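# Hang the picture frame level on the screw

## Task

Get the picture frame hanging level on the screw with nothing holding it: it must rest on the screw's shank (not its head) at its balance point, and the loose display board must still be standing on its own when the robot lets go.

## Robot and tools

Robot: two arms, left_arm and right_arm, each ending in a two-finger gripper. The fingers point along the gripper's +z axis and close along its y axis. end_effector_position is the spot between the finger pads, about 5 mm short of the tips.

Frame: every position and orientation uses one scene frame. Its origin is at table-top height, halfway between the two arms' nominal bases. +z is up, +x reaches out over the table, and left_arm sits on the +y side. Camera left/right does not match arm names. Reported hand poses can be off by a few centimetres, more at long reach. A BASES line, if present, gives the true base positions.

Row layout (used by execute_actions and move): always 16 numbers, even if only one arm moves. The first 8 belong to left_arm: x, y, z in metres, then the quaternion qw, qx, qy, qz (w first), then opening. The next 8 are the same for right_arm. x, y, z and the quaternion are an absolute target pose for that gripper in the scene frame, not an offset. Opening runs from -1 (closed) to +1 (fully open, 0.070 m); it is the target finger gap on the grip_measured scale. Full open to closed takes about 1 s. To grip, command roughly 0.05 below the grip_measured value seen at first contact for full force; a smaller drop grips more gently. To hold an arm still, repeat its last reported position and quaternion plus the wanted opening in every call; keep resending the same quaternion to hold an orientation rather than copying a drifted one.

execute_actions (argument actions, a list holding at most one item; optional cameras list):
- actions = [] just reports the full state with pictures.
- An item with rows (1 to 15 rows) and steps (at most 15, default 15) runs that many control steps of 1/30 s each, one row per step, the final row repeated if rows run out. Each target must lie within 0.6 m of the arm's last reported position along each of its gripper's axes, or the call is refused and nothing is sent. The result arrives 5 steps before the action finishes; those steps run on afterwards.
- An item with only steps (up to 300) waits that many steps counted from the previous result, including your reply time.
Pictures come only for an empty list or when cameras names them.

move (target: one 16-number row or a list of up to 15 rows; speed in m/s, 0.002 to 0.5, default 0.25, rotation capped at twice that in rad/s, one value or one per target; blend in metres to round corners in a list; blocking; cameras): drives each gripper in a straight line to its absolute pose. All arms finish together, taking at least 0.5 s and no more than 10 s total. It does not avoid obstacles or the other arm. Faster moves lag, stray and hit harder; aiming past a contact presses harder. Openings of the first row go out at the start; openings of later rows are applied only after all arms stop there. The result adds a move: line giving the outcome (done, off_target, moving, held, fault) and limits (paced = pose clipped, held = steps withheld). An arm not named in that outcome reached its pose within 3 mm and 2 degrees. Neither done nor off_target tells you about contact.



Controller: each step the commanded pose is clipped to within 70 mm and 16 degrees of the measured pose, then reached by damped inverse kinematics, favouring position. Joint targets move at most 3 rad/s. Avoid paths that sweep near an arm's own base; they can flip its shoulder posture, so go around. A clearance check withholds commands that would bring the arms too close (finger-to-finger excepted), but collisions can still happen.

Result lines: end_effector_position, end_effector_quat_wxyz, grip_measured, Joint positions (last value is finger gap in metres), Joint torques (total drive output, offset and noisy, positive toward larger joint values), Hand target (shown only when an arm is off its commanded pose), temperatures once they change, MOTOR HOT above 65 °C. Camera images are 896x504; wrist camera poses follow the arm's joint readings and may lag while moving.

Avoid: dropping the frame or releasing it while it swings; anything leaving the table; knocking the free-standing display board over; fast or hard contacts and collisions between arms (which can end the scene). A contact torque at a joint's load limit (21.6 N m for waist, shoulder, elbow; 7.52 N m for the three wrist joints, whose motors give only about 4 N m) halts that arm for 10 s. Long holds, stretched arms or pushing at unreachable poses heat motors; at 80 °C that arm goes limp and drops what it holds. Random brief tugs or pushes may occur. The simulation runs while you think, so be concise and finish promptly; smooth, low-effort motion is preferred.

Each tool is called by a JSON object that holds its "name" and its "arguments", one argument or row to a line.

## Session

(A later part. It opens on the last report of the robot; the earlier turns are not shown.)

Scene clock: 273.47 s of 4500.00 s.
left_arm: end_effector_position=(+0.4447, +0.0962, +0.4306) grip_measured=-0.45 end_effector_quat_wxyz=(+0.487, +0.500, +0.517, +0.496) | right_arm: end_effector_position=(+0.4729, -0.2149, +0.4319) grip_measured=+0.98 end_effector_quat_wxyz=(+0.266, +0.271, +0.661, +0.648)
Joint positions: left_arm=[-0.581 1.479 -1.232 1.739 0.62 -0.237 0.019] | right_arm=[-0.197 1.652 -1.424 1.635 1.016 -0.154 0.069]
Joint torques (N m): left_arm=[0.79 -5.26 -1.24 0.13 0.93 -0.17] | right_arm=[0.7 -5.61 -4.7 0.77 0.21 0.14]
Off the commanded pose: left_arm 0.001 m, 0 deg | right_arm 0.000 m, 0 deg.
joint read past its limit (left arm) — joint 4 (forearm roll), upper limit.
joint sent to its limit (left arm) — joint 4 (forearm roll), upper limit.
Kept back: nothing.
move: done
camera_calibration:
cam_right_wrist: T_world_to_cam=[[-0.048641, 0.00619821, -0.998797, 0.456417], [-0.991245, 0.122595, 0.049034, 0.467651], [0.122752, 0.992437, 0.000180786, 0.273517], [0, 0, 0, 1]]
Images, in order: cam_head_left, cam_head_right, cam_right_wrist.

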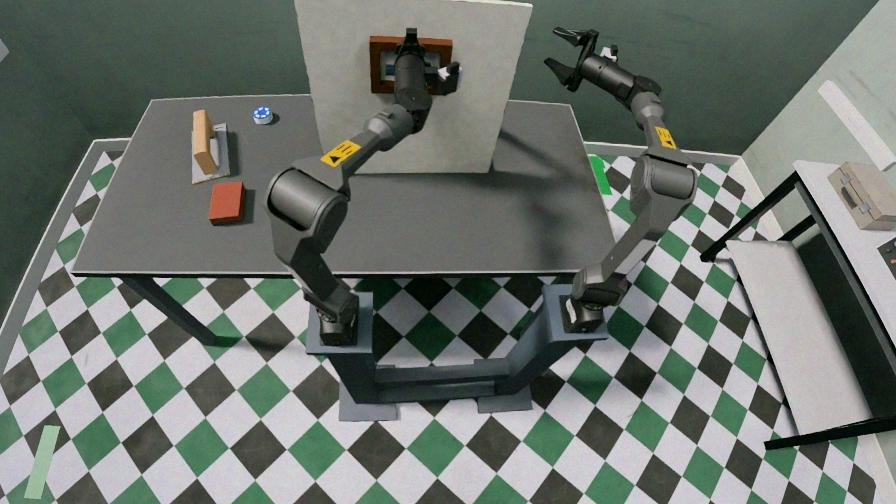

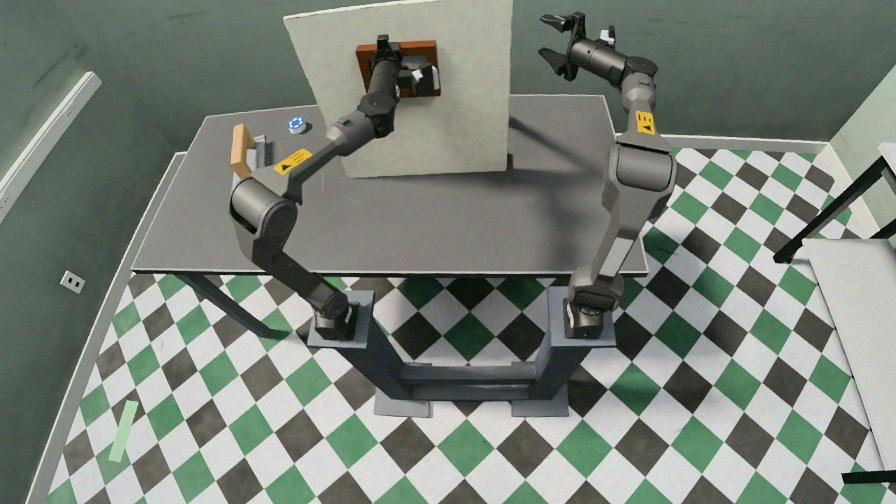

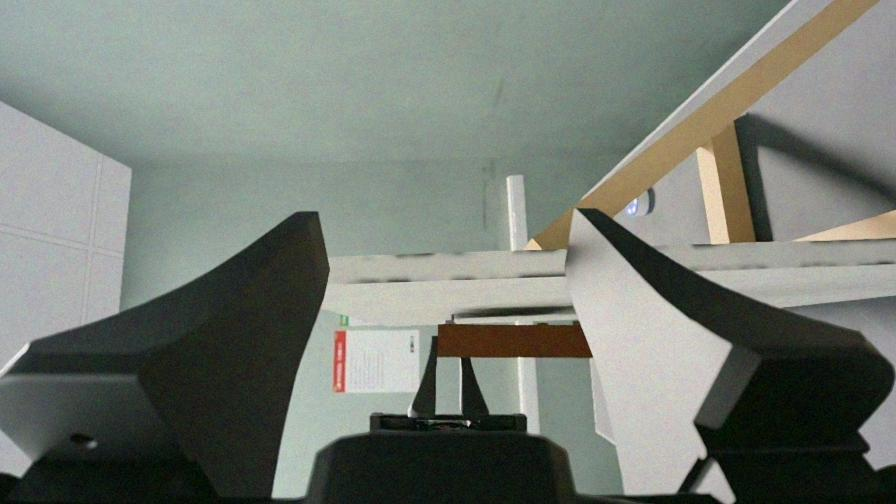

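{"name": "execute_actions", "arguments": {
  "actions": [
    {"rows": [[0.4447, 0.0962, 0.4306, 0.4890, 0.4990, 0.5150, 0.4965, -0.43, 0.473, -0.215, 0.432, 0.2657, 0.2712, 0.6605, 0.6476, 1.0], [0.4447, 0.0962, 0.4306, 0.4890, 0.4990, 0.5150, 0.4965, -0.42, 0.473, -0.215, 0.432, 0.2657, 0.2712, 0.6605, 0.6476, 1.0], [0.4447, 0.0962, 0.4306, 0.4890, 0.4990, 0.5150, 0.4965, -0.40, 0.473, -0.215, 0.432, 0.2657, 0.2712, 0.6605, 0.6476, 1.0], [0.4447, 0.0962, 0.4306, 0.4890, 0.4990, 0.5150, 0.4965, -0.38, 0.473, -0.215, 0.432, 0.2657, 0.2712, 0.6605, 0.6476, 1.0]], "steps": 15}
  ],
  "cameras": ["cam_right_wrist"]
}}

{"name": "wait", "arguments": {
  "seconds": 0.5
}}

{"name": "zoom_image", "arguments": {
  "camera": "cam_right_wrist",
  "region": [420, 310, 480, 350]
}}

{"name": "zoom_image", "arguments": {
  "camera": "cam_right_wrist",
  "region": [400, 290, 600, 390]
}}

{"name": "zoom_image", "arguments": {
  "camera": "cam_head_left",
  "region": [350, 10, 470, 100]
}}

{"name": "zoom_image", "arguments": {
  "camera": "cam_head_right",
  "region": [340, 10, 460, 100]
}}

Scene clock: 275.63 s of 4500.00 s.
left_arm: end_effector_position=(+0.4450, +0.0963, +0.4286) grip_measured=-0.38 end_effector_quat_wxyz=(+0.486, +0.501, +0.518, +0.495) | right_arm: end_effector_position=(+0.4729, -0.2149, +0.4319) grip_measured=+0.98 end_effector_quat_wxyz=(+0.266, +0.271, +0.661, +0.648)
Joint positions: left_arm=[-0.581 1.481 -1.23 1.736 0.621 -0.237 0.022] | right_arm=[-0.197 1.652 -1.424 1.635 1.016 -0.154 0.069]
Joint torques (N m): left_arm=[0.19 -6.03 -4.19 0.71 0.05 0.01] | right_arm=[0.64 -5.67 -4.67 0.77 0.22 0.14]
joint sent to its limit (left arm) — joint 4 (forearm roll), upper limit.
Steps of this call (1-55: nothing new was sent; 56-65: this action's first 10). Readings (end_effector_position of left_arm | right_arm):
56: (+0.4447, +0.0962, +0.4302) | (+0.4729, -0.2149, +0.4319)
57: (+0.4449, +0.0963, +0.4291) | (+0.4729, -0.2149, +0.4319)
59: (+0.4450, +0.0963, +0.4286) | (+0.4729, -0.2149, +0.4319)
63: (+0.4450, +0.0963, +0.4286) | (+0.4729, -0.2149, +0.4319)
65: the state above
camera_calibration:
cam_right_wrist: T_world_to_cam=[[-0.048641, 0.00619821, -0.998797, 0.456417], [-0.991245, 0.122595, 0.049034, 0.467651], [0.122752, 0.992437, 0.000180786, 0.273517], [0, 0, 0, 1]]
Images, in order: cam_right_wrist.

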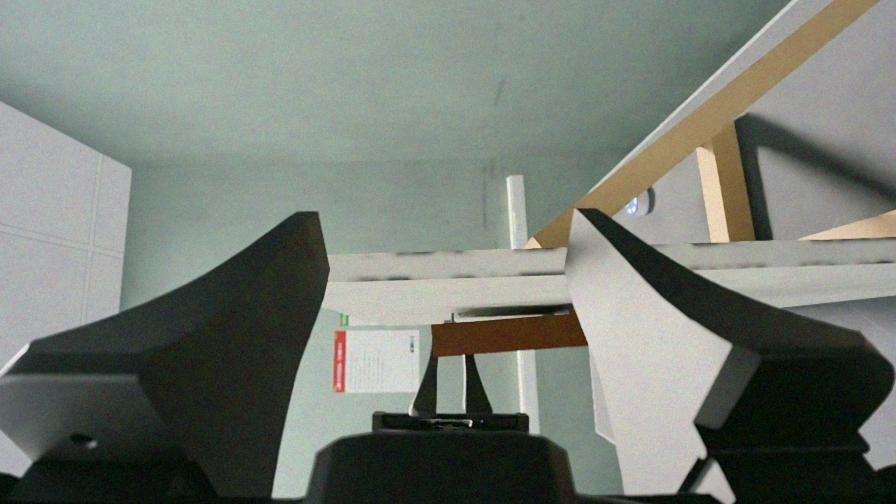

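Scene clock: 276.30 s of 4500.00 s.
left_arm: end_effector_position=(+0.4449, +0.0961, +0.4299) grip_measured=-0.38 end_effector_quat_wxyz=(+0.487, +0.500, +0.517, +0.495) | right_arm: end_effector_position=(+0.4729, -0.2149, +0.4319) grip_measured=+0.98 end_effector_quat_wxyz=(+0.266, +0.271, +0.661, +0.648)
Joint positions: left_arm=[-0.581 1.48 -1.231 1.738 0.621 -0.237 0.022] | right_arm=[-0.197 1.652 -1.424 1.635 1.016 -0.154 0.069]
Joint torques (N m): left_arm=[-0.98 -7.33 -4.48 0.85 0.02 -0.03] | right_arm=[0.64 -5.63 -4.65 0.77 0.21 0.14]
Off the commanded pose: left_arm 0.001 m, 0 deg | right_arm 0.000 m, 0 deg.
joint sent to its limit (left arm) — joint 4 (forearm roll), upper limit.
Steps of this call (1-5: your previous action's last 5; 6-20: nothing new was sent). Readings (end_effector_position of left_arm | right_arm):
1: (+0.4450, +0.0963, +0.4286) | (+0.4729, -0.2149, +0.4319)
2: (+0.4450, +0.0963, +0.4286) | (+0.4729, -0.2149, +0.4319)
4: (+0.4450, +0.0962, +0.4287) | (+0.4729, -0.2149, +0.4319)
8: (+0.4451, +0.0962, +0.4291) | (+0.4729, -0.2149, +0.4319)
20: the state above
camera_calibration:
cam_left_wrist: T_world_to_cam=[[-0.0119709, 0.00343664, -0.999922, 0.438432], [-0.580601, 0.81413, 0.00974895, 0.176446], [0.8141, 0.580672, -0.00775056, -0.292964], [0, 0, 0, 1]]
cam_right_wrist: T_world_to_cam=[[-0.048641, 0.00619821, -0.998797, 0.456417], [-0.991245, 0.122595, 0.049034, 0.467651], [0.122752, 0.992437, 0.000180786, 0.273517], [0, 0, 0, 1]]

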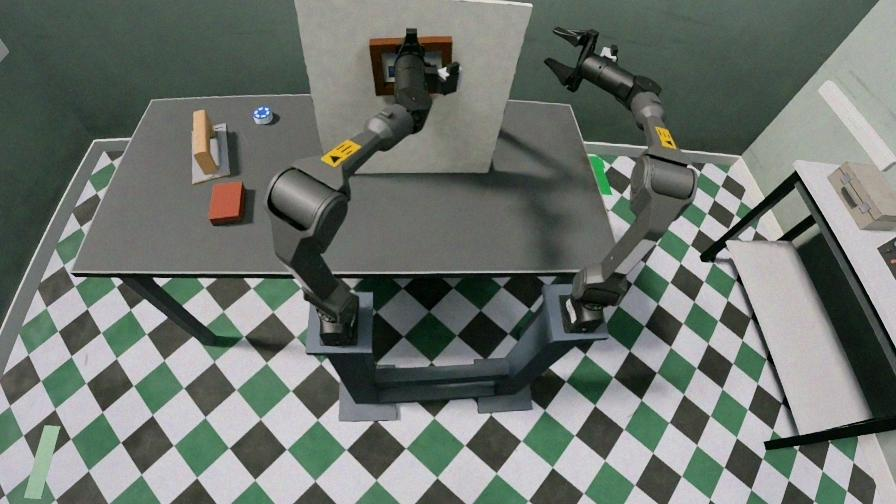

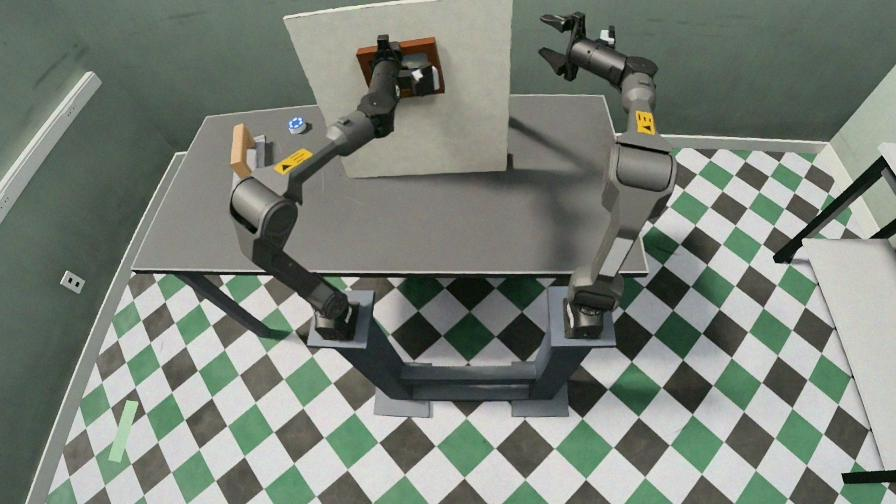

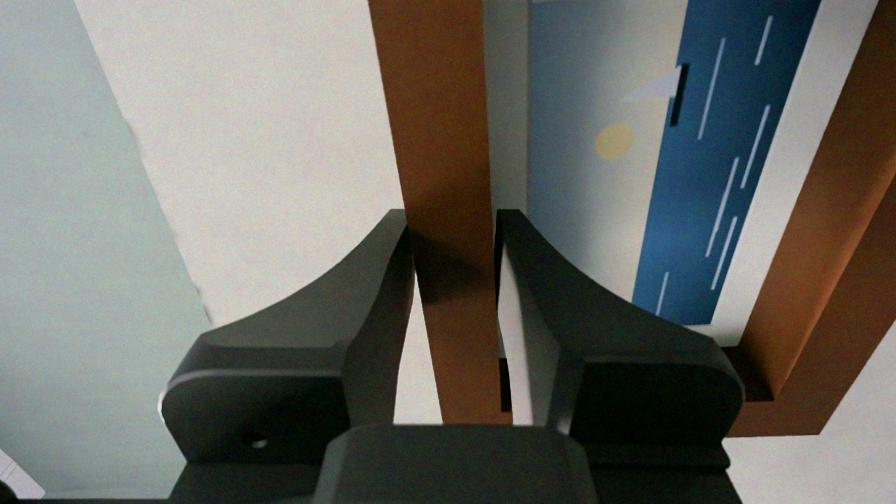

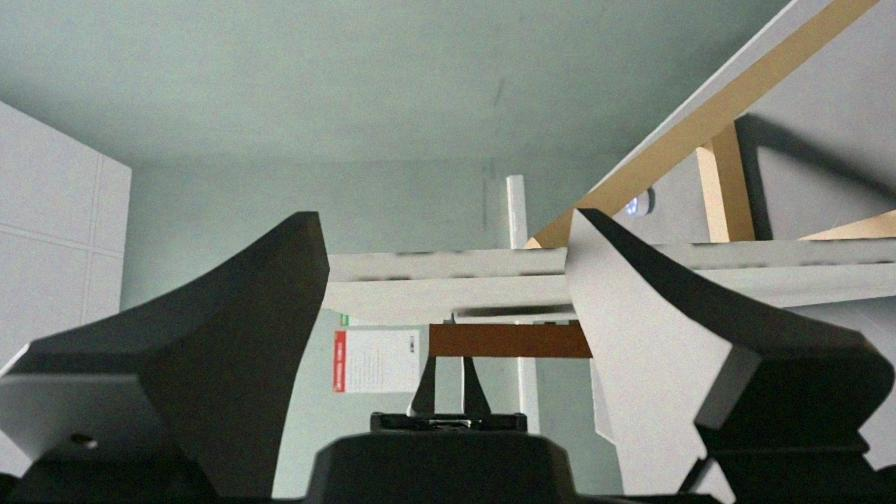

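Scaled by 8.400 from the camera's 896x504 image, which has a finer 1280x720 frame.

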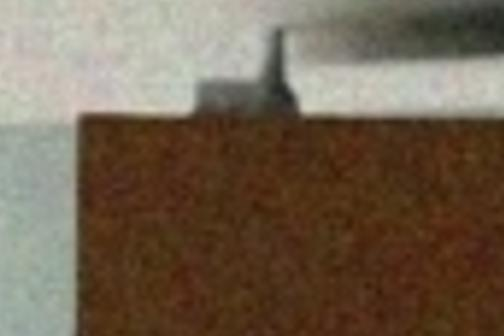

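Scaled by 2.520 from the camera's 896x504 image, which has a finer 1280x720 frame.

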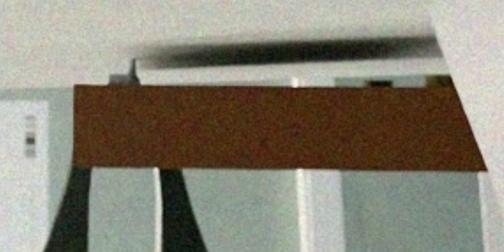

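Scaled by 4.200 from the camera's 896x504 image, which has a finer 1280x720 frame.

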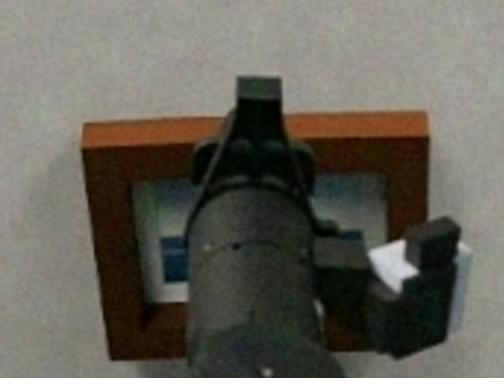

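Scaled by 4.200 from the camera's 896x504 image, which has a finer 1280x720 frame.

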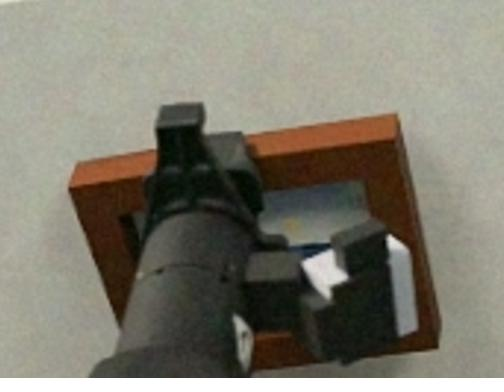

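{"name": "execute_actions", "arguments": {
  "actions": [
    {"rows": [[0.4447, 0.0962, 0.4303, 0.4890, 0.4990, 0.5150, 0.4965, -0.35, 0.473, -0.215, 0.432, 0.2657, 0.2712, 0.6605, 0.6476, 1.0], [0.4447, 0.0962, 0.4303, 0.4890, 0.4990, 0.5150, 0.4965, -0.33, 0.473, -0.215, 0.432, 0.2657, 0.2712, 0.6605, 0.6476, 1.0], [0.4447, 0.0962, 0.4303, 0.4890, 0.4990, 0.5150, 0.4965, -0.31, 0.473, -0.215, 0.432, 0.2657, 0.2712, 0.6605, 0.6476, 1.0], [0.4447, 0.0962, 0.4303, 0.4890, 0.4990, 0.5150, 0.4965, -0.28, 0.473, -0.215, 0.432, 0.2657, 0.2712, 0.6605, 0.6476, 1.0]], "steps": 15}
  ]
}}

{"name": "wait", "arguments": {
  "seconds": 0.5
}}

{"name": "zoom_image", "arguments": {
  "camera": "cam_right_wrist",
  "region": [420, 310, 480, 350]
}}

{"name": "zoom_image", "arguments": {
  "camera": "cam_head_left",
  "region": [350, 10, 470, 100]
}}

{"name": "zoom_image", "arguments": {
  "camera": "cam_head_right",
  "region": [340, 10, 460, 100]
}}

Scene clock: 277.70 s of 4500.00 s.
left_arm: end_effector_position=(+0.4447, +0.0962, +0.4307) grip_measured=-0.28 end_effector_quat_wxyz=(+0.487, +0.500, +0.517, +0.496) | right_arm: end_effector_position=(+0.4729, -0.2149, +0.4319) grip_measured=+0.98 end_effector_quat_wxyz=(+0.266, +0.271, +0.661, +0.648)
Joint positions: left_arm=[-0.581 1.479 -1.232 1.738 0.621 -0.237 0.025] | right_arm=[-0.197 1.652 -1.424 1.635 1.016 -0.154 0.069]
Joint torques (N m): left_arm=[-0.29 -6.79 -3.85 0.72 0.39 -0.15] | right_arm=[0.68 -5.66 -4.7 0.78 0.21 0.13]
joint sent to its limit (left arm) — joint 4 (forearm roll), upper limit.
Steps of this call (1-32: nothing new was sent; 33-42: this action's first 10). Readings (end_effector_position of left_arm | right_arm):
33: (+0.4447, +0.0963, +0.4303) | (+0.4729, -0.2149, +0.4319)
34: (+0.4447, +0.0962, +0.4307) | (+0.4729, -0.2149, +0.4319)
36: (+0.4447, +0.0962, +0.4307) | (+0.4729, -0.2149, +0.4319)
40: (+0.4447, +0.0962, +0.4307) | (+0.4729, -0.2149, +0.4319)
42: the state above

Scene clock: 278.37 s of 4500.00 s.
left_arm: end_effector_position=(+0.4447, +0.0962, +0.4307) grip_measured=-0.28 end_effector_quat_wxyz=(+0.487, +0.500, +0.517, +0.496) | right_arm: end_effector_position=(+0.4729, -0.2149, +0.4319) grip_measured=+0.98 end_effector_quat_wxyz=(+0.266, +0.271, +0.661, +0.648)
Joint positions: left_arm=[-0.581 1.479 -1.232 1.738 0.621 -0.237 0.025] | right_arm=[-0.197 1.652 -1.424 1.635 1.016 -0.154 0.069]
Joint torques (N m): left_arm=[0.82 -6.12 -2.92 0.53 0.59 -0.26] | right_arm=[0.65 -5.65 -4.64 0.78 0.21 0.13]
Off the commanded pose: left_arm 0.000 m, 0 deg | right_arm 0.000 m, 0 deg.
joint read past its limit (left arm) — joint 4 (forearm roll), upper limit.
joint sent to its limit (left arm) — joint 4 (forearm roll), upper limit.
Steps of this call (1-5: your previous action's last 5; 6-20: nothing new was sent). Readings (end_effector_position of left_arm | right_arm):
1: (+0.4447, +0.0962, +0.4307) | (+0.4729, -0.2149, +0.4319)
2: (+0.4447, +0.0962, +0.4307) | (+0.4729, -0.2149, +0.4319)
4: (+0.4447, +0.0962, +0.4307) | (+0.4729, -0.2149, +0.4319)
8: (+0.4447, +0.0962, +0.4307) | (+0.4729, -0.2149, +0.4319)
20: the state above
camera_calibration:
cam_left_wrist: T_world_to_cam=[[-0.0105169, 0.00247146, -0.999942, 0.43865], [-0.580614, 0.814139, 0.00811883, 0.176956], [0.814111, 0.580665, -0.00712723, -0.293158], [0, 0, 0, 1]]
cam_right_wrist: T_world_to_cam=[[-0.048641, 0.00619821, -0.998797, 0.456417], [-0.991245, 0.122595, 0.049034, 0.467651], [0.122752, 0.992437, 0.000180786, 0.273517], [0, 0, 0, 1]]

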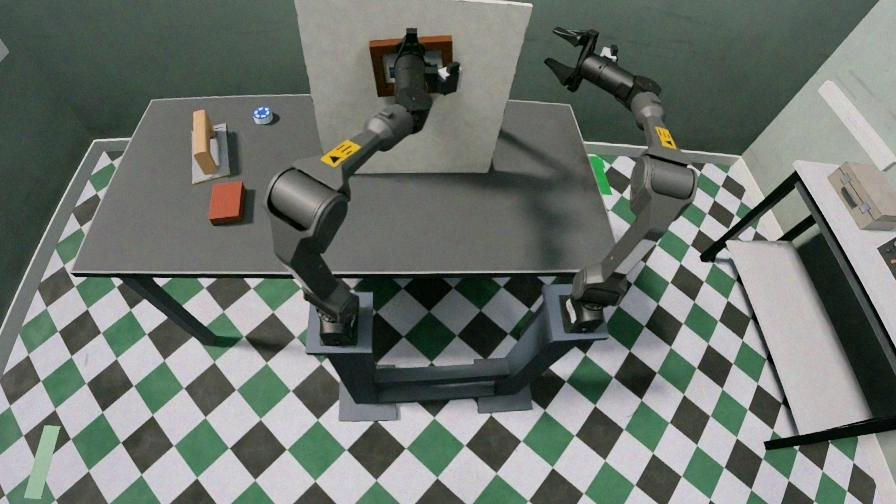

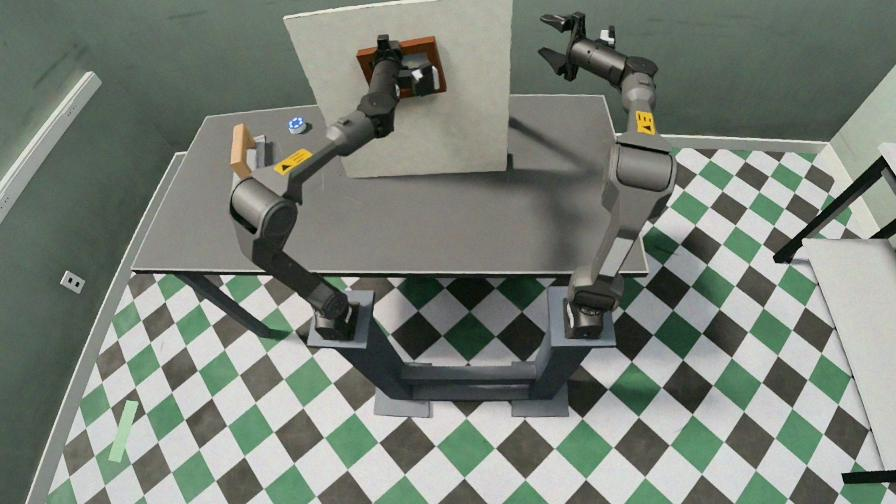

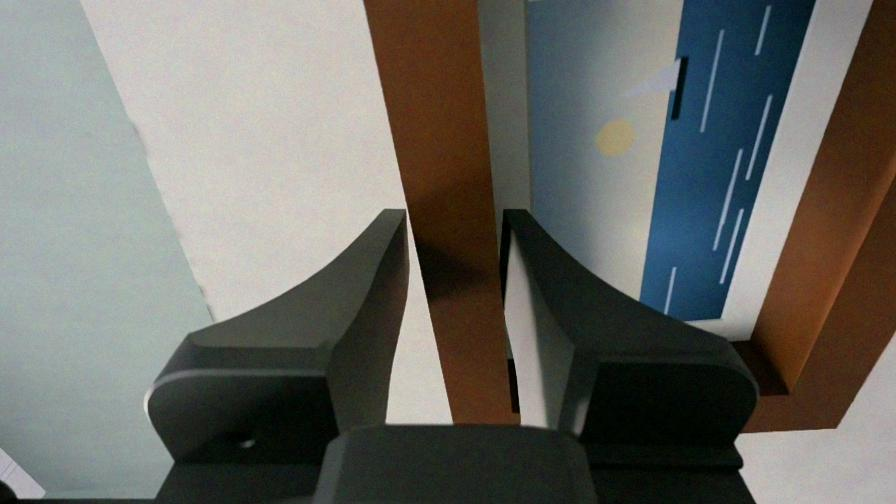

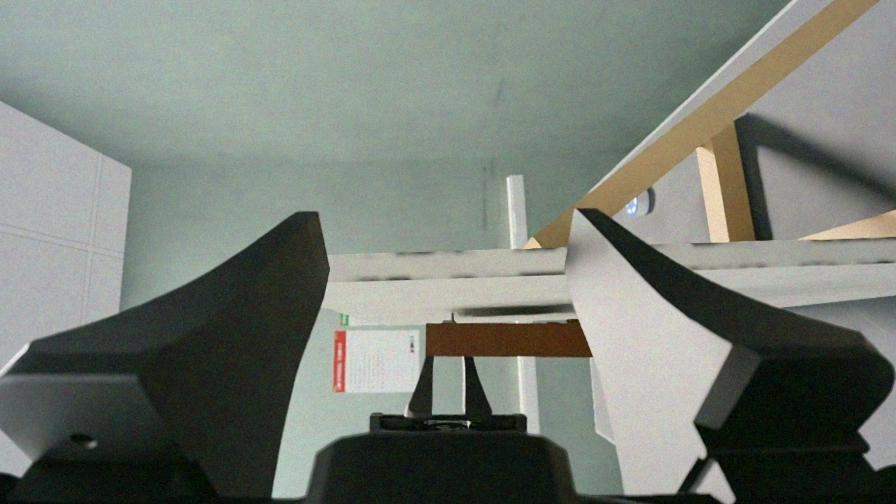

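Scaled by 8.400 from the camera's 896x504 image, which has a finer 1280x720 frame.

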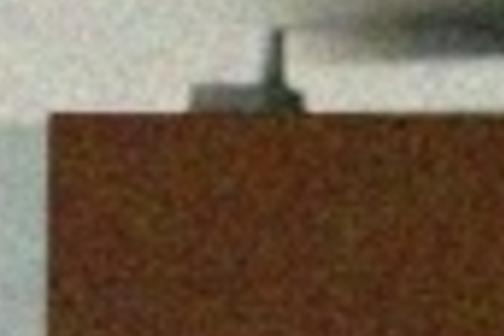

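Scaled by 4.200 from the camera's 896x504 image, which has a finer 1280x720 frame.

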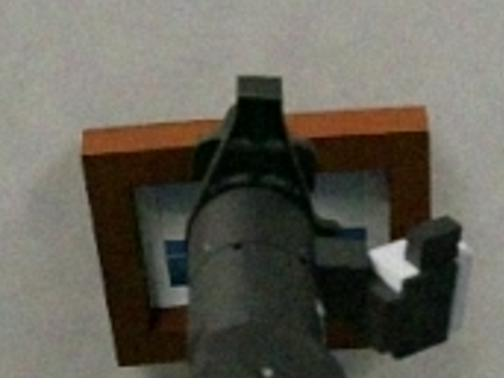

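Scaled by 4.200 from the camera's 896x504 image, which has a finer 1280x720 frame.

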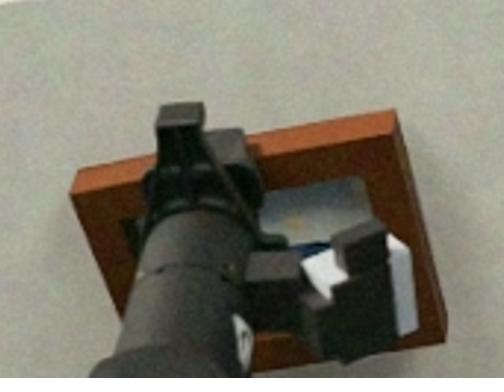

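{"name": "execute_actions", "arguments": {
  "actions": [
    {"rows": [[0.4447, 0.0962, 0.4303, 0.4890, 0.4990, 0.5150, 0.4965, -0.26, 0.473, -0.215, 0.432, 0.2657, 0.2712, 0.6605, 0.6476, 1.0], [0.4447, 0.0962, 0.4303, 0.4890, 0.4990, 0.5150, 0.4965, -0.24, 0.473, -0.215, 0.432, 0.2657, 0.2712, 0.6605, 0.6476, 1.0], [0.4447, 0.0962, 0.4303, 0.4890, 0.4990, 0.5150, 0.4965, -0.21, 0.473, -0.215, 0.432, 0.2657, 0.2712, 0.6605, 0.6476, 1.0], [0.4447, 0.0962, 0.4303, 0.4890, 0.4990, 0.5150, 0.4965, -0.17, 0.473, -0.215, 0.432, 0.2657, 0.2712, 0.6605, 0.6476, 1.0], [0.4447, 0.0962, 0.4303, 0.4890, 0.4990, 0.5150, 0.4965, -0.13, 0.473, -0.215, 0.432, 0.2657, 0.2712, 0.6605, 0.6476, 1.0], [0.4447, 0.0962, 0.4303, 0.4890, 0.4990, 0.5150, 0.4965, -0.10, 0.473, -0.215, 0.432, 0.2657, 0.2712, 0.6605, 0.6476, 1.0]], "steps": 15}
  ]
}}

{"name": "wait", "arguments": {
  "seconds": 0.5
}}

{"name": "zoom_image", "arguments": {
  "camera": "cam_right_wrist",
  "region": [420, 310, 480, 350]
}}

{"name": "zoom_image", "arguments": {
  "camera": "cam_head_left",
  "region": [350, 10, 470, 100]
}}

{"name": "zoom_image", "arguments": {
  "camera": "cam_head_right",
  "region": [340, 10, 460, 100]
}}

Scene clock: 279.70 s of 4500.00 s.
left_arm: end_effector_position=(+0.4447, +0.0963, +0.4303) grip_measured=-0.10 end_effector_quat_wxyz=(+0.487, +0.500, +0.517, +0.495) | right_arm: end_effector_position=(+0.4729, -0.2149, +0.4319) grip_measured=+0.98 end_effector_quat_wxyz=(+0.266, +0.271, +0.661, +0.648)
Joint positions: left_arm=[-0.581 1.479 -1.231 1.738 0.621 -0.237 0.032] | right_arm=[-0.197 1.652 -1.424 1.635 1.016 -0.154 0.069]
Joint torques (N m): left_arm=[0.27 -5.83 -3.43 0.58 0.3 -0.18] | right_arm=[0.66 -5.67 -4.65 0.79 0.21 0.12]
joint sent to its limit (left arm) — joint 4 (forearm roll), upper limit.
Steps of this call (1-30: nothing new was sent; 31-40: this action's first 10). Readings (end_effector_position of left_arm | right_arm):
31: (+0.4447, +0.0962, +0.4307) | (+0.4729, -0.2149, +0.4319)
32: (+0.4447, +0.0962, +0.4307) | (+0.4729, -0.2149, +0.4319)
34: (+0.4447, +0.0962, +0.4307) | (+0.4729, -0.2149, +0.4319)
38: (+0.4447, +0.0963, +0.4303) | (+0.4729, -0.2149, +0.4319)
40: the state above

Scene clock: 280.37 s of 4500.00 s.
left_arm: end_effector_position=(+0.4447, +0.0963, +0.4303) grip_measured=-0.10 end_effector_quat_wxyz=(+0.487, +0.500, +0.517, +0.495) | right_arm: end_effector_position=(+0.4729, -0.2149, +0.4319) grip_measured=+0.98 end_effector_quat_wxyz=(+0.266, +0.271, +0.661, +0.648)
Joint positions: left_arm=[-0.581 1.479 -1.231 1.738 0.621 -0.237 0.032] | right_arm=[-0.197 1.652 -1.424 1.635 1.016 -0.154 0.069]
Joint torques (N m): left_arm=[-0.15 -6.69 -3.58 0.72 0.09 -0.14] | right_arm=[0.66 -5.64 -4.63 0.79 0.21 0.13]
Off the commanded pose: left_arm 0.000 m, 0 deg | right_arm 0.000 m, 0 deg.
joint sent to its limit (left arm) — joint 4 (forearm roll), upper limit.
Steps of this call (1-5: your previous action's last 5; 6-20: nothing new was sent). Readings (end_effector_position of left_arm | right_arm):
1: (+0.4447, +0.0963, +0.4303) | (+0.4729, -0.2149, +0.4319)
2: (+0.4447, +0.0963, +0.4303) | (+0.4729, -0.2149, +0.4319)
4: (+0.4447, +0.0963, +0.4303) | (+0.4729, -0.2149, +0.4319)
8: (+0.4447, +0.0963, +0.4303) | (+0.4729, -0.2149, +0.4319)
20: the state above
camera_calibration:
cam_left_wrist: T_world_to_cam=[[-0.0112439, 0.00295405, -0.999932, 0.438545], [-0.580608, 0.814135, 0.00893389, 0.176585], [0.814106, 0.580669, -0.0074389, -0.293016], [0, 0, 0, 1]]
cam_right_wrist: T_world_to_cam=[[-0.048641, 0.00619821, -0.998797, 0.456417], [-0.991245, 0.122595, 0.049034, 0.467651], [0.122752, 0.992437, 0.000180786, 0.273517], [0, 0, 0, 1]]

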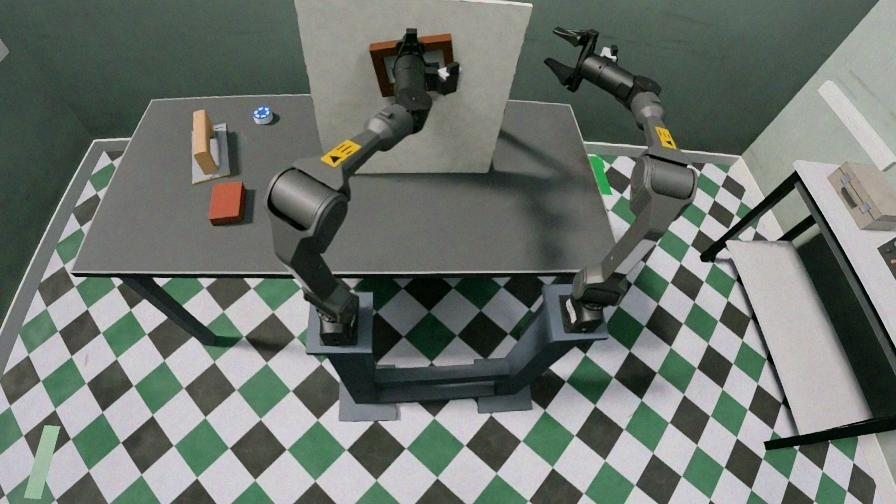

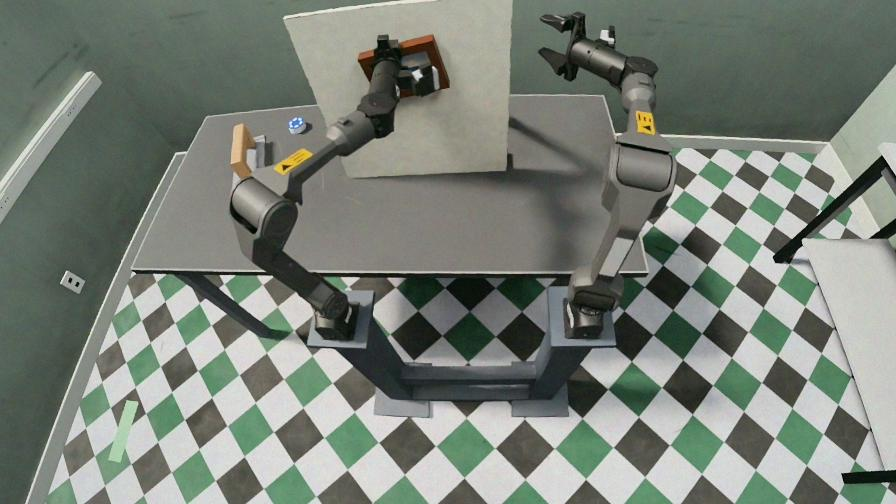

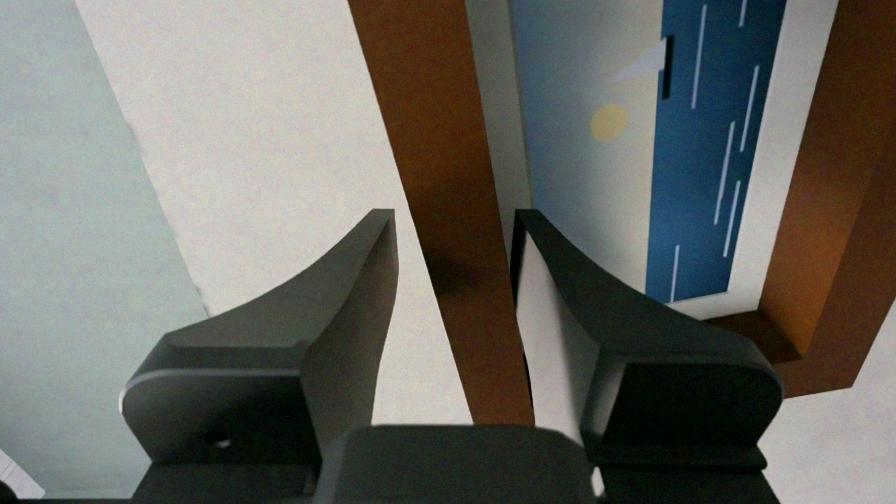

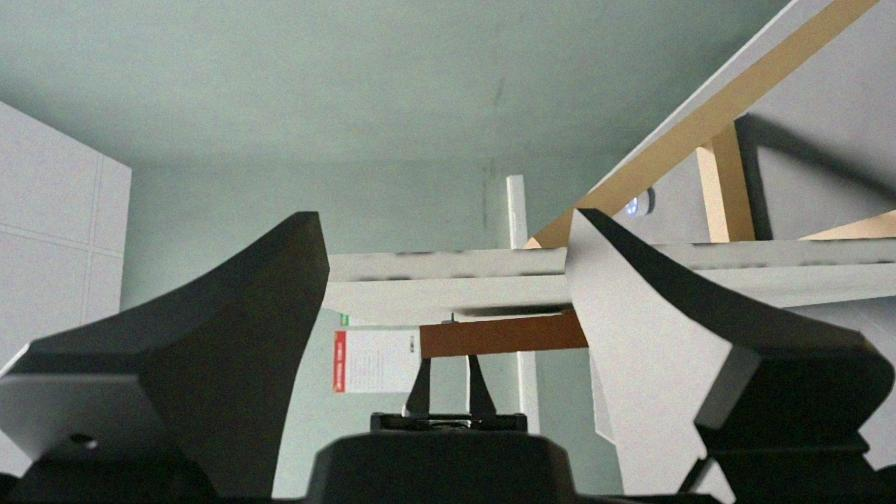

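Scaled by 8.400 from the camera's 896x504 image, which has a finer 1280x720 frame.

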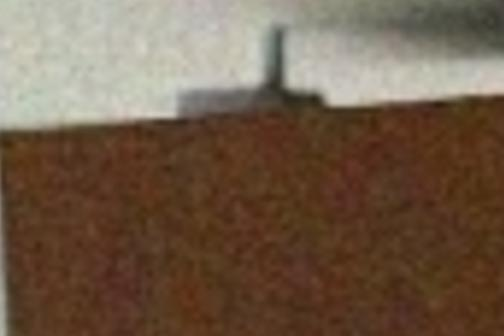

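Scaled by 4.200 from the camera's 896x504 image, which has a finer 1280x720 frame.

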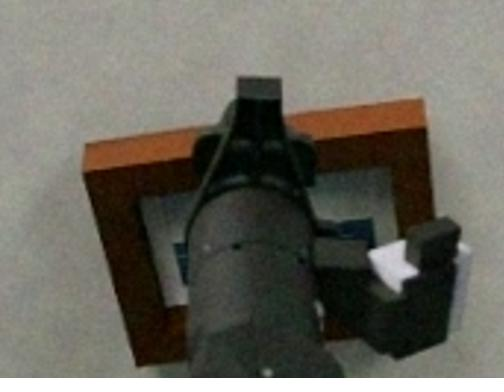

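Scaled by 4.200 from the camera's 896x504 image, which has a finer 1280x720 frame.

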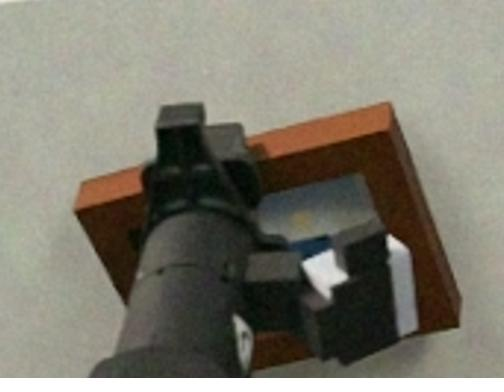

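{"name": "execute_actions", "arguments": {
  "actions": [
    {"rows": [[0.4447, 0.0962, 0.4303, 0.4890, 0.4990, 0.5150, 0.4965, -0.06, 0.473, -0.215, 0.432, 0.2657, 0.2712, 0.6605, 0.6476, 1.0], [0.4447, 0.0962, 0.4303, 0.4890, 0.4990, 0.5150, 0.4965, -0.02, 0.473, -0.215, 0.432, 0.2657, 0.2712, 0.6605, 0.6476, 1.0], [0.4447, 0.0962, 0.4303, 0.4890, 0.4990, 0.5150, 0.4965, 0.02, 0.473, -0.215, 0.432, 0.2657, 0.2712, 0.6605, 0.6476, 1.0], [0.4447, 0.0962, 0.4303, 0.4890, 0.4990, 0.5150, 0.4965, 0.06, 0.473, -0.215, 0.432, 0.2657, 0.2712, 0.6605, 0.6476, 1.0], [0.4447, 0.0962, 0.4303, 0.4890, 0.4990, 0.5150, 0.4965, 0.1, 0.473, -0.215, 0.432, 0.2657, 0.2712, 0.6605, 0.6476, 1.0], [0.4447, 0.0962, 0.4303, 0.4890, 0.4990, 0.5150, 0.4965, 0.15, 0.473, -0.215, 0.432, 0.2657, 0.2712, 0.6605, 0.6476, 1.0], [0.4447, 0.0962, 0.4303, 0.4890, 0.4990, 0.5150, 0.4965, 0.2, 0.473, -0.215, 0.432, 0.2657, 0.2712, 0.6605, 0.6476, 1.0]], "steps": 15}
  ]
}}

{"name": "wait", "arguments": {
  "seconds": 1.0
}}

{"name": "zoom_image", "arguments": {
  "camera": "cam_right_wrist",
  "region": [400, 290, 520, 380]
}}

{"name": "zoom_image", "arguments": {
  "camera": "cam_head_left",
  "region": [350, 10, 470, 100]
}}

{"name": "zoom_image", "arguments": {
  "camera": "cam_head_right",
  "region": [340, 10, 460, 100]
}}

Scene clock: 281.67 s of 4500.00 s.
left_arm: end_effector_position=(+0.4447, +0.0963, +0.4303) grip_measured=+0.20 end_effector_quat_wxyz=(+0.487, +0.500, +0.517, +0.495) | right_arm: end_effector_position=(+0.4729, -0.2149, +0.4319) grip_measured=+0.98 end_effector_quat_wxyz=(+0.266, +0.271, +0.661, +0.648)
Joint positions: left_arm=[-0.581 1.479 -1.231 1.738 0.621 -0.237 0.042] | right_arm=[-0.197 1.652 -1.424 1.635 1.016 -0.154 0.069]
Joint torques (N m): left_arm=[-0.55 -6.49 -3.6 0.61 0.31 -0.06] | right_arm=[0.65 -5.67 -4.65 0.8 0.21 0.13]
joint sent to its limit (left arm) — joint 4 (forearm roll), upper limit.
Steps of this call (1-29: nothing new was sent; 30-39: this action's first 10). Readings (end_effector_position of left_arm | right_arm):
30: (+0.4447, +0.0963, +0.4303) | (+0.4729, -0.2149, +0.4319)
31: (+0.4447, +0.0963, +0.4303) | (+0.4729, -0.2149, +0.4319)
33: (+0.4447, +0.0963, +0.4303) | (+0.4729, -0.2149, +0.4319)
37: (+0.4447, +0.0963, +0.4303) | (+0.4729, -0.2149, +0.4319)
39: the state above

Scene clock: 282.83 s of 4500.00 s.
left_arm: end_effector_position=(+0.4447, +0.0963, +0.4303) grip_measured=+0.20 end_effector_quat_wxyz=(+0.487, +0.500, +0.517, +0.495) | right_arm: end_effector_position=(+0.4729, -0.2149, +0.4319) grip_measured=+0.98 end_effector_quat_wxyz=(+0.266, +0.271, +0.661, +0.648)
Joint positions: left_arm=[-0.581 1.479 -1.231 1.738 0.621 -0.237 0.042] | right_arm=[-0.197 1.652 -1.424 1.635 1.016 -0.154 0.069]
Joint torques (N m): left_arm=[0.13 -5.12 -2.77 0.31 0.38 -0.03] | right_arm=[0.67 -5.7 -4.62 0.79 0.21 0.11]
Off the commanded pose: left_arm 0.000 m, 0 deg | right_arm 0.000 m, 0 deg.
joint read past its limit (left arm) — joint 4 (forearm roll), upper limit.
joint sent to its limit (left arm) — joint 4 (forearm roll), upper limit.
Steps of this call (1-5: your previous action's last 5; 6-35: nothing new was sent). Readings (end_effector_position of left_arm | right_arm):
1: (+0.4447, +0.0963, +0.4303) | (+0.4729, -0.2149, +0.4319)
2: (+0.4447, +0.0963, +0.4303) | (+0.4729, -0.2149, +0.4319)
4: (+0.4447, +0.0963, +0.4303) | (+0.4729, -0.2149, +0.4319)
8: (+0.4447, +0.0963, +0.4303) | (+0.4729, -0.2149, +0.4319)
35: the state above
camera_calibration:
cam_left_wrist: T_world_to_cam=[[-0.0112439, 0.00295405, -0.999932, 0.438545], [-0.580608, 0.814135, 0.00893389, 0.176585], [0.814106, 0.580669, -0.0074389, -0.293016], [0, 0, 0, 1]]
cam_right_wrist: T_world_to_cam=[[-0.048641, 0.00619821, -0.998797, 0.456417], [-0.991245, 0.122595, 0.049034, 0.467651], [0.122752, 0.992437, 0.000180786, 0.273517], [0, 0, 0, 1]]

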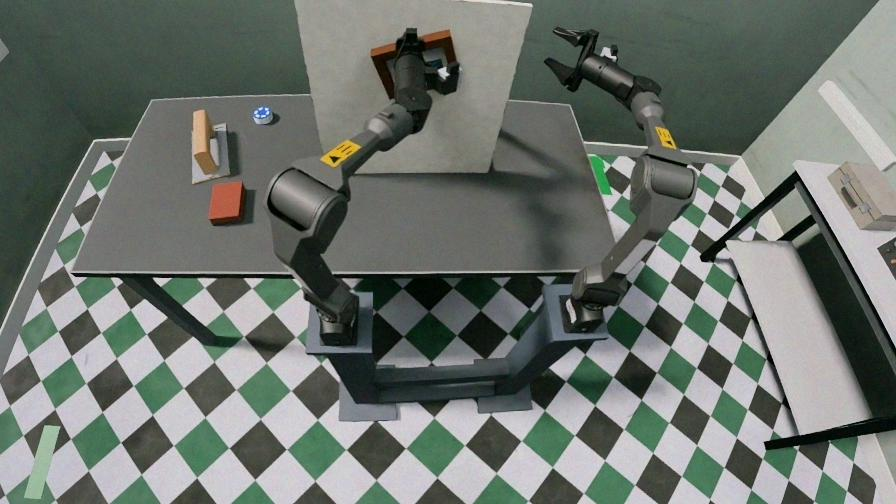

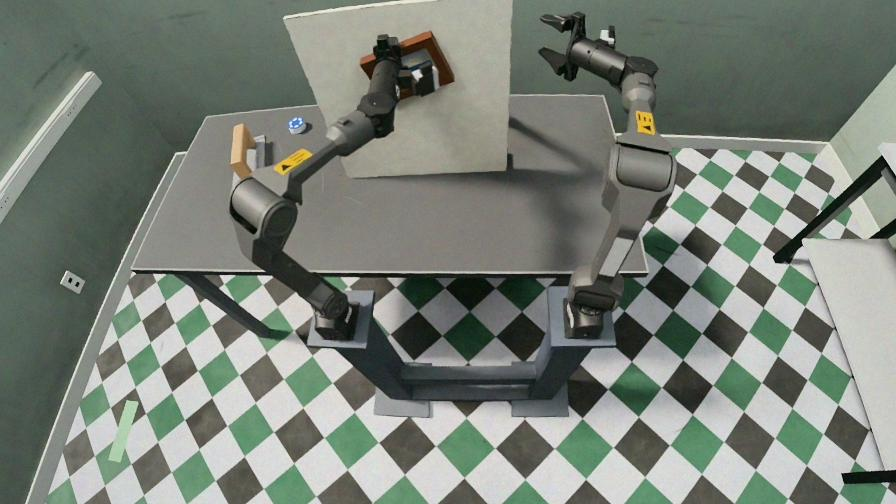

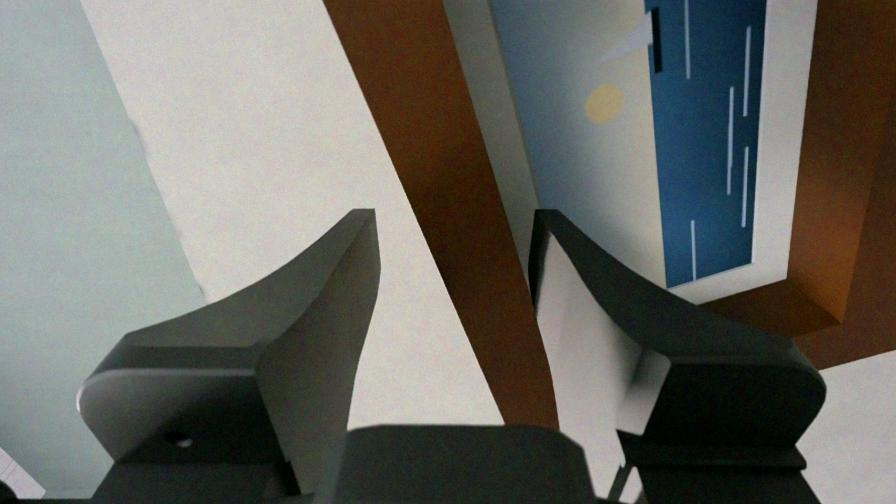

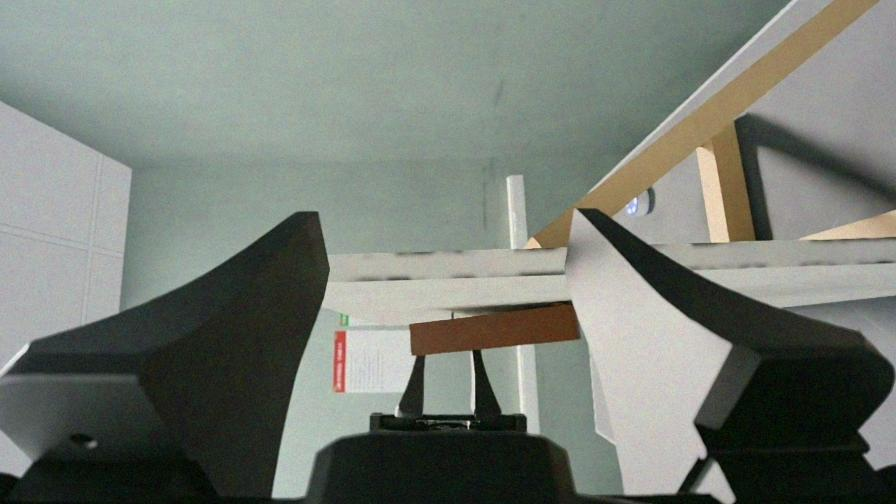

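Scaled by 4.200 from the camera's 896x504 image, which has a finer 1280x720 frame.

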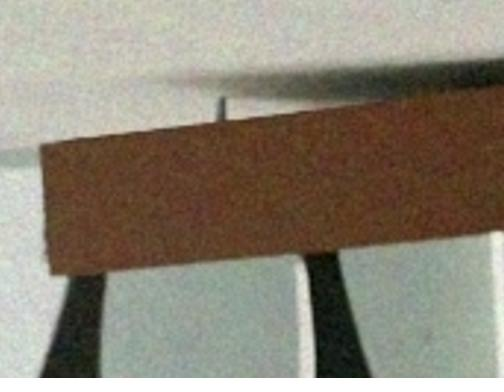

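Scaled by 4.200 from the camera's 896x504 image, which has a finer 1280x720 frame.

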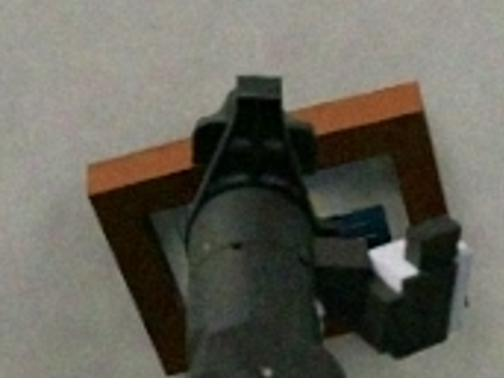

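Scaled by 4.200 from the camera's 896x504 image, which has a finer 1280x720 frame.

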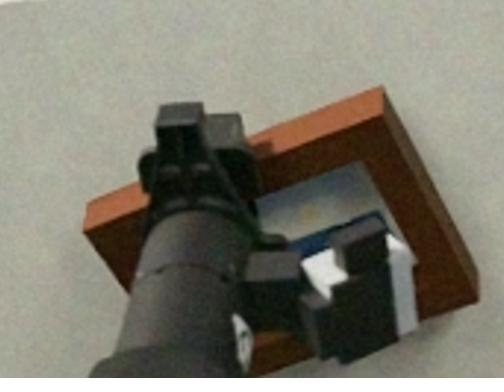

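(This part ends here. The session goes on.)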